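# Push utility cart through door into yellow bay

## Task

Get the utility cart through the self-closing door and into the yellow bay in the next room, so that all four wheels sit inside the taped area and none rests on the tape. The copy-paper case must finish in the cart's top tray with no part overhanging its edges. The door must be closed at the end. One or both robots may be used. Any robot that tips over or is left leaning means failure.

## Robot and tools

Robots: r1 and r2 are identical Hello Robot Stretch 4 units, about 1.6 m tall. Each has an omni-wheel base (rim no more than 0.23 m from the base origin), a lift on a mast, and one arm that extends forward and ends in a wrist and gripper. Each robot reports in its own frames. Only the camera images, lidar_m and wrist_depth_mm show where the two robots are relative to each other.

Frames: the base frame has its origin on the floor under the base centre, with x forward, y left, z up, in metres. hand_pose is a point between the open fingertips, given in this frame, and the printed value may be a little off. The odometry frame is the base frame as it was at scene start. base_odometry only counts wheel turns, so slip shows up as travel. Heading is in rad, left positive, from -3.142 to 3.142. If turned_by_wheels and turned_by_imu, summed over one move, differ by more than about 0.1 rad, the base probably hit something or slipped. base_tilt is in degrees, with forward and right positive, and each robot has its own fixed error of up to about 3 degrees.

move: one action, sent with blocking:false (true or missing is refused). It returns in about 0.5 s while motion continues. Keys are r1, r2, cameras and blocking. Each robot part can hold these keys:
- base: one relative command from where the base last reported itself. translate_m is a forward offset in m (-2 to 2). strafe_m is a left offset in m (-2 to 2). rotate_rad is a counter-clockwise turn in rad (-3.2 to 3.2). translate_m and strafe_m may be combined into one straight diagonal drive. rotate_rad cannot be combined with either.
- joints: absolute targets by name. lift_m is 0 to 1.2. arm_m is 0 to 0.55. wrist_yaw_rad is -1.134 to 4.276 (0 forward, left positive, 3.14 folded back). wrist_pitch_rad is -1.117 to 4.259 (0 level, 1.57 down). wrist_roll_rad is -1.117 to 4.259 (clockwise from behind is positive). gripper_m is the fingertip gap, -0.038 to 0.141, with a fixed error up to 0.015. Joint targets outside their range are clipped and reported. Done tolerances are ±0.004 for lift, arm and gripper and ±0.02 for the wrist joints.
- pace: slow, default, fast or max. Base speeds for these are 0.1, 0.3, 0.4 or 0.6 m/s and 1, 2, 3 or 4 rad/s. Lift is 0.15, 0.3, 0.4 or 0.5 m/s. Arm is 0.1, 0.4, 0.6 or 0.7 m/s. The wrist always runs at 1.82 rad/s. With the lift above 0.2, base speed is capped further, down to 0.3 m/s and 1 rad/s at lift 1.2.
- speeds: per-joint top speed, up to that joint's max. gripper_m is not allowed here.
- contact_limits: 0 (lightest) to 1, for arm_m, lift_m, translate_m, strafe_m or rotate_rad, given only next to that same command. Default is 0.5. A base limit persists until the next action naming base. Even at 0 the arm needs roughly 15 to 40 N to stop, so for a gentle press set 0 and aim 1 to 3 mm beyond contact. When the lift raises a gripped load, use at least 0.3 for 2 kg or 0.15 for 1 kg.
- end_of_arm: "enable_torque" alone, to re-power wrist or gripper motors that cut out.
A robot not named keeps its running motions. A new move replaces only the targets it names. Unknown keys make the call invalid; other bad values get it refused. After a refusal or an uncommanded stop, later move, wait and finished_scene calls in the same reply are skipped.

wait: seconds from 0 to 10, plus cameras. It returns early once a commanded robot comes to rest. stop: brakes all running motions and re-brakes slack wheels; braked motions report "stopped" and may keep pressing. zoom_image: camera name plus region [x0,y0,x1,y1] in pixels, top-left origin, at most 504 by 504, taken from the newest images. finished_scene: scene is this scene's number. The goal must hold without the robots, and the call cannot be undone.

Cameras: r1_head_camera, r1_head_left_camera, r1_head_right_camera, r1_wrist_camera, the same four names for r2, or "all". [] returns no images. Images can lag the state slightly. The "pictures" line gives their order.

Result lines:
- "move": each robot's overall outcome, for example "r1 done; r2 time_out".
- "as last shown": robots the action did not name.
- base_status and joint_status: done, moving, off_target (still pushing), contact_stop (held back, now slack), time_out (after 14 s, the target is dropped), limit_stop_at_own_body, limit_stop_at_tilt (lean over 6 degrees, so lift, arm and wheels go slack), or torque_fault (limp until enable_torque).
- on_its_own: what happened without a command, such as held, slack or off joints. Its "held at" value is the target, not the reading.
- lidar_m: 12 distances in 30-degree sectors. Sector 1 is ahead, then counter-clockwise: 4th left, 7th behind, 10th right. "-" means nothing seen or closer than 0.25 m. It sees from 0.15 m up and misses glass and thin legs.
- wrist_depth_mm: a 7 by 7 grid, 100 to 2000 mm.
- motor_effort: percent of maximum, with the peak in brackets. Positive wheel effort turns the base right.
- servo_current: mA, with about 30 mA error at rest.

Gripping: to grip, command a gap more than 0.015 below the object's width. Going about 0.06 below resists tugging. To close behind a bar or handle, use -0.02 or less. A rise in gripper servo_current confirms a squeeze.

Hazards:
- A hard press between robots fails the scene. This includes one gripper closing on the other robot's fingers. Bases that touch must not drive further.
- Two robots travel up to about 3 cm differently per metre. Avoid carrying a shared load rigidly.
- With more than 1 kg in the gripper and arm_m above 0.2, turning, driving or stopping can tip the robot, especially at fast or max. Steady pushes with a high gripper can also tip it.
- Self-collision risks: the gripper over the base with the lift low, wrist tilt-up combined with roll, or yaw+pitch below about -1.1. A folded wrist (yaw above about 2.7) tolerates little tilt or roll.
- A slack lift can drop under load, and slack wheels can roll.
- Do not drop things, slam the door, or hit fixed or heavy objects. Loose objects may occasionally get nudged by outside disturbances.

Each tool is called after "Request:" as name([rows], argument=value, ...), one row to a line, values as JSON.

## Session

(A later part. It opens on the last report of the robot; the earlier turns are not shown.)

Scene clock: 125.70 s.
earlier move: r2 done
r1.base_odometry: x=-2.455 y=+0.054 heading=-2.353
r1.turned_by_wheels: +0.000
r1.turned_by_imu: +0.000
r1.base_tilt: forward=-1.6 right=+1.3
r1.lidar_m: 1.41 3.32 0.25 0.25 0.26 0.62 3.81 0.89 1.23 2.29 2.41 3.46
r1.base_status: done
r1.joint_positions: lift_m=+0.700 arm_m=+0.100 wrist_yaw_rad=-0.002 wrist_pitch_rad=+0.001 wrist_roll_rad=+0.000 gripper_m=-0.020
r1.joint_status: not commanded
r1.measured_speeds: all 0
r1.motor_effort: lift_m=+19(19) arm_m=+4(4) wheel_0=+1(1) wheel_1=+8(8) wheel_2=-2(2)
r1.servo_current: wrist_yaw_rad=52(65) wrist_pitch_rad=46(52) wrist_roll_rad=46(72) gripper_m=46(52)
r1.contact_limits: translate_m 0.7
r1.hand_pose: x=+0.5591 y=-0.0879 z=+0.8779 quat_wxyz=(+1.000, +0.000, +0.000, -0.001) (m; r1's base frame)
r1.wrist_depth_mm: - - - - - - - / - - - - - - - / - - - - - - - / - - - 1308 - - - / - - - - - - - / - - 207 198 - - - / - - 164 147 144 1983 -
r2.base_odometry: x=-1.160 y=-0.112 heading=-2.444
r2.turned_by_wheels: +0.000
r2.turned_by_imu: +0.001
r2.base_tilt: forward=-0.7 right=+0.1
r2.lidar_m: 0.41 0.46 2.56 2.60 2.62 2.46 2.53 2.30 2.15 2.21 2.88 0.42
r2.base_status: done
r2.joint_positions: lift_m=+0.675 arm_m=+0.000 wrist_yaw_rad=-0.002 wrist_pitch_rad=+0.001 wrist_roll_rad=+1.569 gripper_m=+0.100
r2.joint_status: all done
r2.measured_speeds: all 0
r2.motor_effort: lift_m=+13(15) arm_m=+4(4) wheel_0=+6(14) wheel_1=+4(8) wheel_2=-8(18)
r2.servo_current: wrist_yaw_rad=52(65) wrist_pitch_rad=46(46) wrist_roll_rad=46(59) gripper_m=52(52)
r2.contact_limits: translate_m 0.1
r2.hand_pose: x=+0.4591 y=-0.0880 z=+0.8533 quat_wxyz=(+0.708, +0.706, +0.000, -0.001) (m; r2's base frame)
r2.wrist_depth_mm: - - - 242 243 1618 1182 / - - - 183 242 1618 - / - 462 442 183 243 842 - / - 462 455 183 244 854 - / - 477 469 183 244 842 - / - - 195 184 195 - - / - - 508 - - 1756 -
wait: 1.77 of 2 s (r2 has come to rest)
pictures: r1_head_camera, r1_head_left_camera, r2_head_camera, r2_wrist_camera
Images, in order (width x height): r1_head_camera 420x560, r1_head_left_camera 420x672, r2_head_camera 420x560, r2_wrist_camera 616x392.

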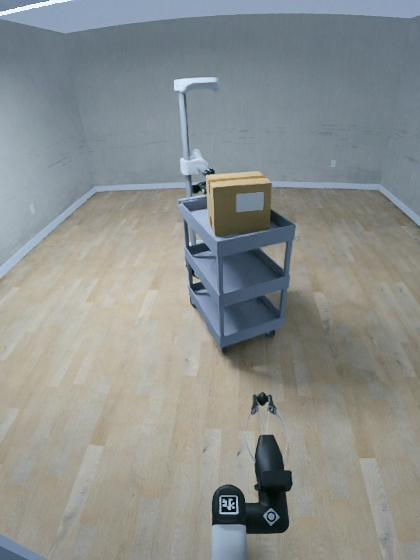

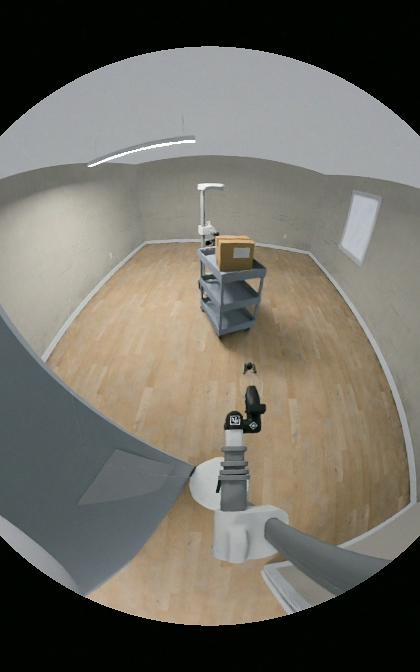

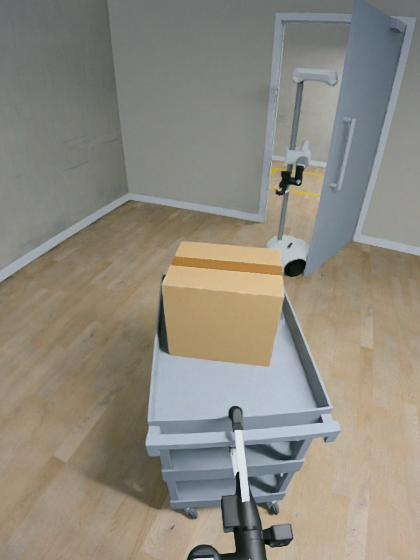

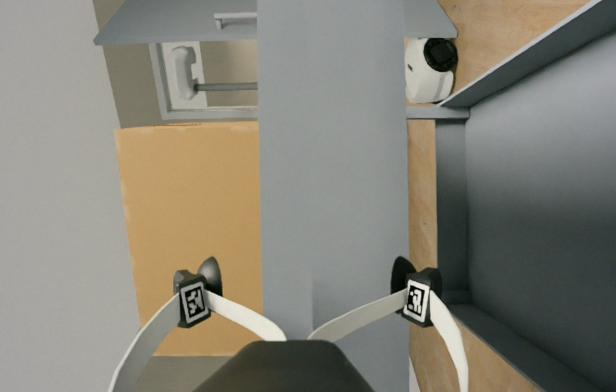

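Request:
move(r1={"base":{"rotate_rad":-3.14},"joints":{"arm_m":0.2}}, r2={"joints":{"gripper_m":-0.02}}, blocking=false, cameras=[])

Request:
wait(seconds=1.5, cameras=[])

Request:
wait(seconds=1.5, cameras=["r1_head_camera","r1_head_right_camera","r2_head_camera","r2_wrist_camera"])

Scene clock: 142.07 s.
move: r1 moving; r2 moving
r1.base_odometry: x=-2.455 y=+0.054 heading=-2.606
r1.turned_by_wheels: -0.253
r1.turned_by_imu: -0.255
r1.base_tilt: forward=-1.6 right=+1.3
r1.lidar_m: 1.40 1.42 2.76 2.72 0.25 0.37 3.77 0.90 0.99 1.87 2.29 2.74
r1.base_status: rotate_rad moving
r1.joint_positions: lift_m=+0.700 arm_m=+0.151 wrist_yaw_rad=-0.002 wrist_pitch_rad=+0.001 wrist_roll_rad=+0.000 gripper_m=-0.020
r1.joint_status: arm_m moving
r1.measured_speeds: translate_m=+0.000 strafe_m=-0.001 rotate_rad=-0.977 lift_m=+0.000 arm_m=+0.195 wrist_yaw_rad=+0.000 wrist_pitch_rad=+0.000 wrist_roll_rad=+0.000
r1.motor_effort: lift_m=+19(19) arm_m=+6(8) wheel_0=+6(8) wheel_1=+13(14) wheel_2=+5(5)
r1.servo_current: wrist_yaw_rad=39(59) wrist_pitch_rad=39(46) wrist_roll_rad=33(52) gripper_m=46(46)
r1.hand_pose: x=+0.6099 y=-0.0879 z=+0.8779 quat_wxyz=(+1.000, +0.000, +0.000, -0.001) (m; r1's base frame)
r1.wrist_depth_mm: - - - - - - - / - - - - - - - / - - - - - - - / - - 1255 - - - - / - - - - - - - / - - 185 198 - - - / - 1025 172 179 144 1983 -
r2.base_odometry: x=-1.160 y=-0.112 heading=-2.444
r2.turned_by_wheels: +0.000
r2.turned_by_imu: +0.002
r2.base_tilt: forward=-0.7 right=+0.1
r2.lidar_m: 0.40 0.46 2.57 2.63 2.65 2.44 2.53 2.31 2.16 2.18 2.87 0.43
r2.base_status: not commanded
r2.joint_positions: lift_m=+0.675 arm_m=+0.000 wrist_yaw_rad=-0.002 wrist_pitch_rad=+0.001 wrist_roll_rad=+1.569 gripper_m=+0.083
r2.joint_status: gripper_m moving
r2.measured_speeds: translate_m=+0.000 strafe_m=+0.000 rotate_rad=-0.001 lift_m=+0.000 arm_m=+0.000 wrist_yaw_rad=+0.000 wrist_pitch_rad=+0.000 wrist_roll_rad=+0.000
r2.motor_effort: lift_m=+14(14) arm_m=+4(4) wheel_0=+7(7) wheel_1=+4(5) wheel_2=-7(8)
r2.servo_current: wrist_yaw_rad=46(46) wrist_pitch_rad=39(46) wrist_roll_rad=39(52) gripper_m=150(150)
r2.contact_limits: translate_m 0.1
r2.hand_pose: x=+0.4591 y=-0.0880 z=+0.8532 quat_wxyz=(+0.708, +0.706, +0.000, -0.001) (m; r2's base frame)
r2.wrist_depth_mm: - - - 246 246 1661 1160 / - - - 246 246 1708 - / - - 449 245 246 809 - / - 459 459 185 245 854 - / - 480 469 185 246 854 - / - - 197 185 190 - - / - - 500 - - 1863 -
pictures: none
No camera images: "cameras" was empty.

Scene clock: 143.50 s.
earlier move: r1 moving; r2 done
r1.base_odometry: x=-2.456 y=+0.054 heading=+1.190
r1.turned_by_wheels: -2.487
r1.turned_by_imu: -2.491
r1.base_tilt: forward=-1.6 right=+1.2
r1.lidar_m: 0.89 1.08 2.27 2.33 3.12 1.43 - - 0.25 0.25 0.49 3.71
r1.base_status: rotate_rad moving
r1.joint_positions: lift_m=+0.700 arm_m=+0.200 wrist_yaw_rad=-0.001 wrist_pitch_rad=+0.001 wrist_roll_rad=+0.000 gripper_m=-0.020
r1.joint_status: all done
r1.measured_speeds: translate_m=+0.003 strafe_m=+0.001 rotate_rad=-1.295 lift_m=+0.000 arm_m=+0.000 wrist_yaw_rad=+0.000 wrist_pitch_rad=+0.000 wrist_roll_rad=+0.000
r1.motor_effort: lift_m=+19(19) arm_m=+4(8) wheel_0=+2(8) wheel_1=+0(16) wheel_2=+6(14)
r1.servo_current: wrist_yaw_rad=33(65) wrist_pitch_rad=46(46) wrist_roll_rad=59(65) gripper_m=46(46)
r1.hand_pose: x=+0.6591 y=-0.0878 z=+0.8779 quat_wxyz=(+1.000, +0.000, +0.000, -0.001) (m; r1's base frame)
r1.wrist_depth_mm: - - 508 - - - - / - - 508 - - - - / - - 508 - - - - / - - 500 - - - - / - - 496 - - - - / - - 182 199 - - - / - 133 164 162 144 1983 -
r2.base_odometry: x=-1.160 y=-0.113 heading=-2.445
r2.turned_by_wheels: +0.000
r2.turned_by_imu: +0.000
r2.base_tilt: forward=-0.7 right=+0.1
r2.lidar_m: 0.38 0.40 2.57 2.62 2.62 2.46 2.53 2.33 2.16 2.20 2.85 0.43
r2.base_status: not commanded
r2.joint_positions: lift_m=+0.675 arm_m=+0.000 wrist_yaw_rad=-0.001 wrist_pitch_rad=+0.002 wrist_roll_rad=+1.569 gripper_m=-0.019
r2.joint_status: all done
r2.measured_speeds: all 0
r2.motor_effort: lift_m=+16(16) arm_m=+4(4) wheel_0=+1(7) wheel_1=+2(5) wheel_2=-1(8)
r2.servo_current: wrist_yaw_rad=46(59) wrist_pitch_rad=46(46) wrist_roll_rad=59(59) gripper_m=104(215)
r2.contact_limits: translate_m 0.1
r2.hand_pose: x=+0.4592 y=-0.0877 z=+0.8526 quat_wxyz=(+0.708, +0.706, +0.001, -0.001) (m; r2's base frame)
r2.wrist_depth_mm: - - - 173 232 1708 1138 / - - - 232 234 1618 - / - 469 436 174 234 809 - / - 452 449 234 233 842 - / - 469 462 174 234 831 - / - - 187 174 180 - - / - - 492 - 234 - -
wait: 1.43 of 1.5 s (r2 has come to rest)
pictures: none
No camera images: "cameras" was empty.

Scene clock: 144.43 s.
earlier move: r1 done
r1.base_odometry: x=-2.456 y=+0.055 heading=+0.790
r1.turned_by_wheels: -0.400
r1.turned_by_imu: -0.402
r1.base_tilt: forward=-1.6 right=+1.3
r1.lidar_m: 3.73 0.89 1.25 2.27 2.44 3.54 1.40 - - 0.25 0.27 0.66
r1.base_status: done
r1.joint_positions: lift_m=+0.700 arm_m=+0.200 wrist_yaw_rad=-0.001 wrist_pitch_rad=+0.001 wrist_roll_rad=+0.000 gripper_m=-0.020
r1.joint_status: all done
r1.measured_speeds: all 0
r1.motor_effort: lift_m=+19(19) arm_m=+2(8) wheel_0=+4(8) wheel_1=-4(16) wheel_2=+6(14)
r1.servo_current: wrist_yaw_rad=65(65) wrist_pitch_rad=39(52) wrist_roll_rad=46(72) gripper_m=46(52)
r1.hand_pose: x=+0.6592 y=-0.0878 z=+0.8779 quat_wxyz=(+1.000, +0.000, +0.000, -0.001) (m; r1's base frame)
r1.wrist_depth_mm: - - - - - - - / - - - - - - - / - - - - - - - / - - - - - - - / - - - - - - - / - - - 198 - - - / - - 178 183 144 1921 -
r2.base_odometry: x=-1.160 y=-0.113 heading=-2.445
r2.turned_by_wheels: +0.000
r2.turned_by_imu: +0.000
r2.base_tilt: forward=-0.7 right=+0.1
r2.lidar_m: 0.38 0.42 2.56 2.60 2.66 2.44 2.54 2.34 2.15 2.22 2.87 0.42
r2.base_status: not commanded
r2.joint_positions: lift_m=+0.675 arm_m=+0.000 wrist_yaw_rad=-0.001 wrist_pitch_rad=+0.002 wrist_roll_rad=+1.569 gripper_m=-0.019
r2.joint_status: all done
r2.measured_speeds: all 0
r2.motor_effort: lift_m=+16(16) arm_m=+4(4) wheel_0=+1(7) wheel_1=+2(5) wheel_2=-1(8)
r2.servo_current: wrist_yaw_rad=52(59) wrist_pitch_rad=46(46) wrist_roll_rad=52(59) gripper_m=104(215)
r2.contact_limits: translate_m 0.1
r2.hand_pose: x=+0.4592 y=-0.0877 z=+0.8526 quat_wxyz=(+0.708, +0.706, +0.001, -0.001) (m; r2's base frame)
r2.wrist_depth_mm: - - - 174 233 1661 1182 / - - - 233 232 1756 - / - 469 430 173 233 809 - / - 452 445 232 234 831 - / - 466 466 174 232 831 - / - - 187 174 180 - - / - - 496 - 234 - -
wait: 0.93 of 1.5 s (r1 has come to rest)
pictures: r1_head_camera, r1_head_right_camera, r2_head_camera, r2_wrist_camera
Images, in order (width x height): r1_head_camera 420x560, r1_head_right_camera 420x672, r2_head_camera 420x560, r2_wrist_camera 616x392.

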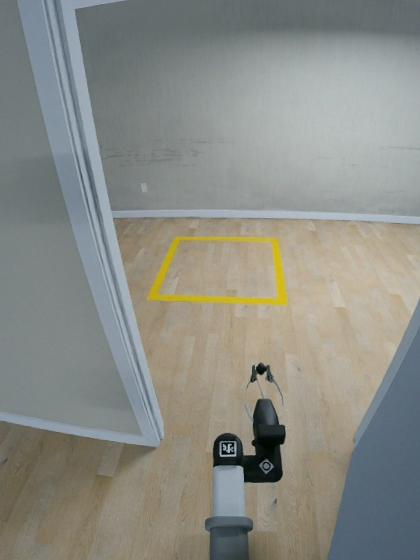

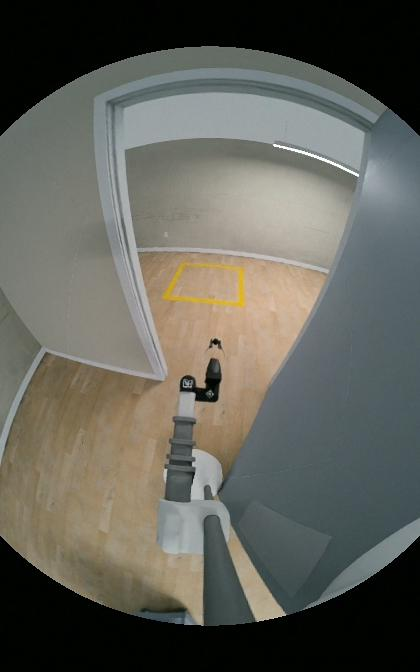

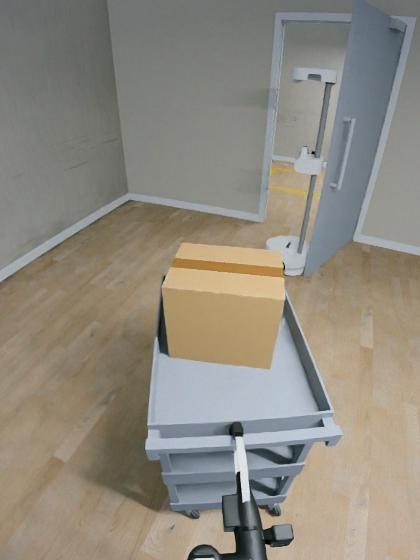

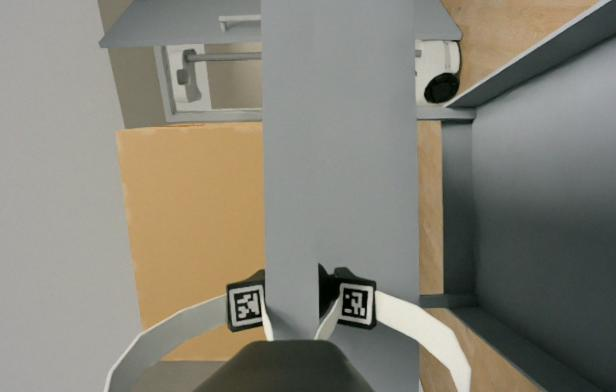

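Request:
zoom_image(camera="r2_wrist_camera", region=[190, 200, 430, 392])

Request:
move(r1={"base":{"rotate_rad":-0.27},"joints":{"arm_m":0.25}}, blocking=false, cameras=[])

Request:
wait(seconds=1.5, cameras=[])

Request:
move(r1={"base":{"translate_m":-0.35,"strafe_m":-0.1},"contact_limits":{"strafe_m":0.6}}, blocking=false, cameras=[])

Request:
wait(seconds=3, cameras=["r1_head_right_camera","r1_head_camera","r2_head_camera"])

Scaled by 2.100.

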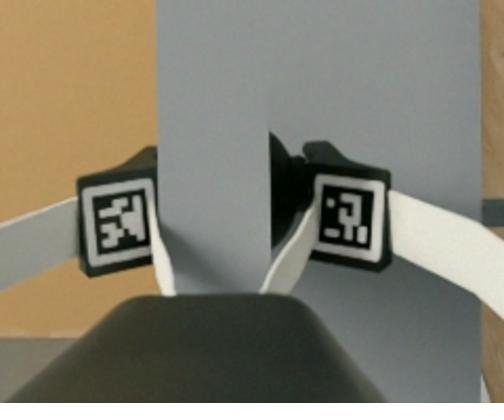

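Scene clock: 159.73 s.
move: r1 moving
r1.base_odometry: x=-2.456 y=+0.055 heading=+0.574
r1.turned_by_wheels: -0.217
r1.turned_by_imu: -0.218
r1.base_tilt: forward=-1.6 right=+1.3
r1.lidar_m: 3.72 0.91 1.03 2.12 2.31 2.87 1.43 1.67 - 0.25 0.25 0.40
r1.base_status: rotate_rad moving
r1.joint_positions: lift_m=+0.700 arm_m=+0.242 wrist_yaw_rad=-0.001 wrist_pitch_rad=+0.001 wrist_roll_rad=+0.000 gripper_m=-0.020
r1.joint_status: arm_m moving
r1.measured_speeds: translate_m=+0.001 strafe_m=+0.000 rotate_rad=-0.493 lift_m=+0.000 arm_m=+0.088 wrist_yaw_rad=+0.000 wrist_pitch_rad=+0.000 wrist_roll_rad=+0.000
r1.motor_effort: lift_m=+19(19) arm_m=+2(7) wheel_0=+6(11) wheel_1=-1(4) wheel_2=+6(12)
r1.servo_current: wrist_yaw_rad=46(59) wrist_pitch_rad=46(46) wrist_roll_rad=39(59) gripper_m=39(46)
r1.hand_pose: x=+0.7008 y=-0.0878 z=+0.8779 quat_wxyz=(+1.000, +0.000, +0.000, -0.001) (m; r1's base frame)
r1.wrist_depth_mm: - - - - - - - / - - - - - - - / - - - - - - - / - - - - - - - / - - - - - - - / - - - 200 - - - / - - 178 180 144 1921 -
r2: as last shown
r2.turned_by_imu: +0.002
r2.lidar_m: 0.40 0.40 2.57 2.65 2.63 2.47 2.51 2.31 2.15 2.21 2.87 0.41
r2.motor_effort: lift_m=+16(16) arm_m=+4(4) wheel_0=+1(1) wheel_1=+2(3) wheel_2=-1(1)
r2.servo_current: wrist_yaw_rad=46(46) wrist_pitch_rad=39(46) wrist_roll_rad=46(65) gripper_m=111(117)
r2.contact_limits: translate_m 0.1
r2.wrist_depth_mm: - - - 173 232 1661 1160 / - - - 234 232 1708 - / - 469 436 174 233 798 - / - 452 449 233 233 842 - / - 469 462 174 234 820 - / - - 187 174 179 - - / - - 496 - 234 - -
pictures: none
No camera images: "cameras" was empty.

Scene clock: 160.27 s.
earlier move: r1 done
r1.base_odometry: x=-2.456 y=+0.055 heading=+0.521
r1.turned_by_wheels: -0.053
r1.turned_by_imu: -0.054
r1.base_tilt: forward=-1.6 right=+1.3
r1.lidar_m: 3.72 0.89 0.96 1.92 2.31 2.79 1.44 1.48 - - 0.25 0.37
r1.base_status: done
r1.joint_positions: lift_m=+0.700 arm_m=+0.250 wrist_yaw_rad=-0.001 wrist_pitch_rad=+0.001 wrist_roll_rad=+0.000 gripper_m=-0.020
r1.joint_status: all done
r1.measured_speeds: all 0
r1.motor_effort: lift_m=+19(19) arm_m=+5(7) wheel_0=+5(11) wheel_1=-5(5) wheel_2=+4(12)
r1.servo_current: wrist_yaw_rad=52(59) wrist_pitch_rad=39(46) wrist_roll_rad=52(72) gripper_m=39(46)
r1.hand_pose: x=+0.7091 y=-0.0878 z=+0.8779 quat_wxyz=(+1.000, +0.000, +0.000, -0.001) (m; r1's base frame)
r1.wrist_depth_mm: - - - - - - 473 / - - - - - - 430 / - - - - - - 433 / - - - - - - 469 / - - - - - - 469 / - - - 199 - - 473 / - - 179 184 144 1983 488
r2.base_odometry: x=-1.160 y=-0.113 heading=-2.445
r2.turned_by_wheels: +0.000
r2.turned_by_imu: +0.000
r2.base_tilt: forward=-0.7 right=+0.1
r2.lidar_m: 0.40 0.41 2.58 2.62 2.63 2.45 2.51 2.30 2.16 2.22 2.86 0.43
r2.base_status: not commanded
r2.joint_positions: lift_m=+0.675 arm_m=+0.000 wrist_yaw_rad=-0.001 wrist_pitch_rad=+0.002 wrist_roll_rad=+1.569 gripper_m=-0.019
r2.joint_status: not commanded
r2.measured_speeds: all 0
r2.motor_effort: lift_m=+16(16) arm_m=+4(4) wheel_0=+1(2) wheel_1=+2(3) wheel_2=-1(1)
r2.servo_current: wrist_yaw_rad=52(52) wrist_pitch_rad=46(46) wrist_roll_rad=52(65) gripper_m=111(117)
r2.contact_limits: translate_m 0.1
r2.hand_pose: x=+0.4592 y=-0.0877 z=+0.8526 quat_wxyz=(+0.708, +0.706, +0.001, -0.001) (m; r2's base frame)
r2.wrist_depth_mm: - - - 174 232 1708 1182 / - - - 233 233 1756 - / - 473 436 174 233 798 - / - 455 449 233 233 831 - / - 473 462 174 232 831 - / - - 187 174 180 - - / - - 496 - 235 - -
wait: 0.53 of 1.5 s (r1 has come to rest)
pictures: none
No camera images: "cameras" was empty.

Scene clock: 160.77 s.
move: r1 moving
r1.base_odometry: x=-2.479 y=+0.031 heading=+0.520
r1.turned_by_wheels: +0.000
r1.turned_by_imu: +0.000
r1.base_tilt: forward=-1.6 right=+1.3
r1.lidar_m: 3.76 0.92 0.99 1.96 2.31 2.79 1.39 1.38 - - 0.25 0.35
r1.base_status: translate_m moving; strafe_m moving
r1.joint_positions: lift_m=+0.700 arm_m=+0.250 wrist_yaw_rad=-0.001 wrist_pitch_rad=+0.001 wrist_roll_rad=+0.000 gripper_m=-0.020
r1.joint_status: not commanded
r1.measured_speeds: translate_m=-0.123 strafe_m=-0.034 rotate_rad=+0.000 lift_m=+0.000 arm_m=+0.000 wrist_yaw_rad=+0.000 wrist_pitch_rad=+0.000 wrist_roll_rad=+0.000
r1.motor_effort: lift_m=+19(19) arm_m=+4(5) wheel_0=-1(3) wheel_1=-11(13) wheel_2=+10(12)
r1.servo_current: wrist_yaw_rad=33(59) wrist_pitch_rad=46(46) wrist_roll_rad=46(72) gripper_m=39(52)
r1.contact_limits: strafe_m 0.6
r1.hand_pose: x=+0.7091 y=-0.0878 z=+0.8779 quat_wxyz=(+1.000, +0.000, +0.000, -0.001) (m; r1's base frame)
r1.wrist_depth_mm: - - - - - - 492 / - - - - - - 480 / - - - - - - 492 / - - - - - - 484 / - - - - - - 488 / - - - 200 - - 488 / - - 178 180 143 1921 488
r2: as last shown
r2.lidar_m: 0.37 0.44 2.55 2.63 2.64 2.47 2.53 2.32 2.16 2.20 2.86 0.42
r2.servo_current: wrist_yaw_rad=52(52) wrist_pitch_rad=39(46) wrist_roll_rad=39(52) gripper_m=111(111)
r2.contact_limits: translate_m 0.1
r2.wrist_depth_mm: - - - 173 232 1708 1160 / - - - 233 232 1756 - / - 469 433 173 232 809 - / - 449 445 233 234 831 - / - 469 466 174 233 831 - / - - 187 174 180 - - / - - 492 - 234 - -
pictures: none
No camera images: "cameras" was empty.

Scene clock: 163.07 s.
earlier move: r1 done
r1.base_odometry: x=-2.710 y=-0.206 heading=+0.522
r1.turned_by_wheels: +0.002
r1.turned_by_imu: +0.063
r1.base_tilt: forward=-1.6 right=+1.2
r1.lidar_m: 0.25 1.21 1.44 2.31 2.34 2.95 1.06 1.32 2.62 2.38 1.88 0.25
r1.base_status: done
r1.joint_positions: lift_m=+0.700 arm_m=+0.250 wrist_yaw_rad=+0.003 wrist_pitch_rad=+0.001 wrist_roll_rad=+0.000 gripper_m=-0.020
r1.joint_status: not commanded
r1.measured_speeds: all 0
r1.motor_effort: lift_m=+19(19) arm_m=-5(6) wheel_0=+9(22) wheel_1=+0(14) wheel_2=+9(24)
r1.servo_current: wrist_yaw_rad=46(72) wrist_pitch_rad=52(52) wrist_roll_rad=39(72) gripper_m=39(52)
r1.contact_limits: strafe_m 0.6
r1.hand_pose: x=+0.7097 y=-0.0866 z=+0.8779 quat_wxyz=(+1.000, +0.000, +0.000, +0.001) (m; r1's base frame)
r1.wrist_depth_mm: - - - - - 402 - / - - - - - 325 190 / - - - - - 329 171 / - - - - - 332 171 / - - - - - 332 171 / - - - 199 - 327 170 / - - 172 179 144 262 -
r2.base_odometry: x=-1.160 y=-0.113 heading=-2.445
r2.turned_by_wheels: +0.000
r2.turned_by_imu: +0.000
r2.base_tilt: forward=-0.7 right=+0.1
r2.lidar_m: 0.40 0.41 2.56 2.61 2.65 2.47 2.51 2.33 2.14 2.21 2.89 0.44
r2.base_status: not commanded
r2.joint_positions: lift_m=+0.675 arm_m=+0.000 wrist_yaw_rad=-0.001 wrist_pitch_rad=+0.002 wrist_roll_rad=+1.569 gripper_m=-0.019
r2.joint_status: not commanded
r2.measured_speeds: all 0
r2.motor_effort: lift_m=+16(16) arm_m=+4(4) wheel_0=+1(2) wheel_1=+2(3) wheel_2=-1(1)
r2.servo_current: wrist_yaw_rad=52(59) wrist_pitch_rad=39(46) wrist_roll_rad=46(59) gripper_m=117(117)
r2.contact_limits: translate_m 0.1
r2.hand_pose: x=+0.4592 y=-0.0877 z=+0.8526 quat_wxyz=(+0.708, +0.706, +0.001, -0.001) (m; r2's base frame)
r2.wrist_depth_mm: - - - 173 233 1576 1160 / - - - 233 233 1661 - / - 473 436 174 233 798 - / - 455 445 234 234 831 - / - 473 462 174 233 831 - / - - 187 174 180 - - / - - 496 - 234 - -
wait: 2.30 of 3 s (r1 has come to rest)
pictures: r1_head_camera, r1_head_right_camera, r2_head_camera
Images, in order (width x height): r1_head_camera 420x560, r1_head_right_camera 420x672, r2_head_camera 420x560.

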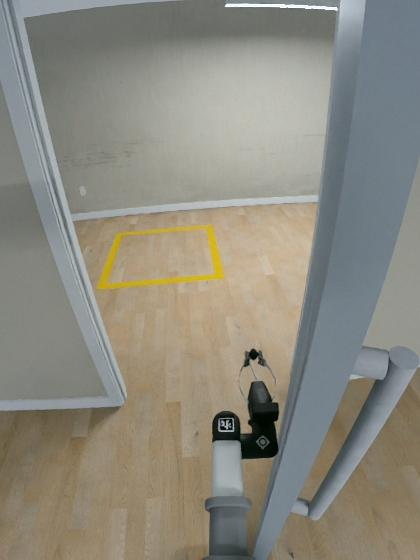

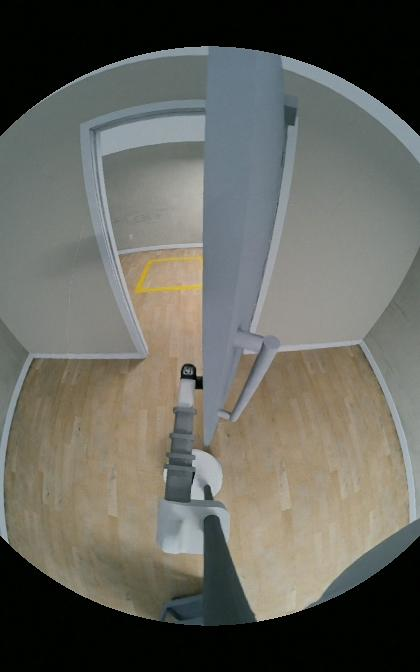

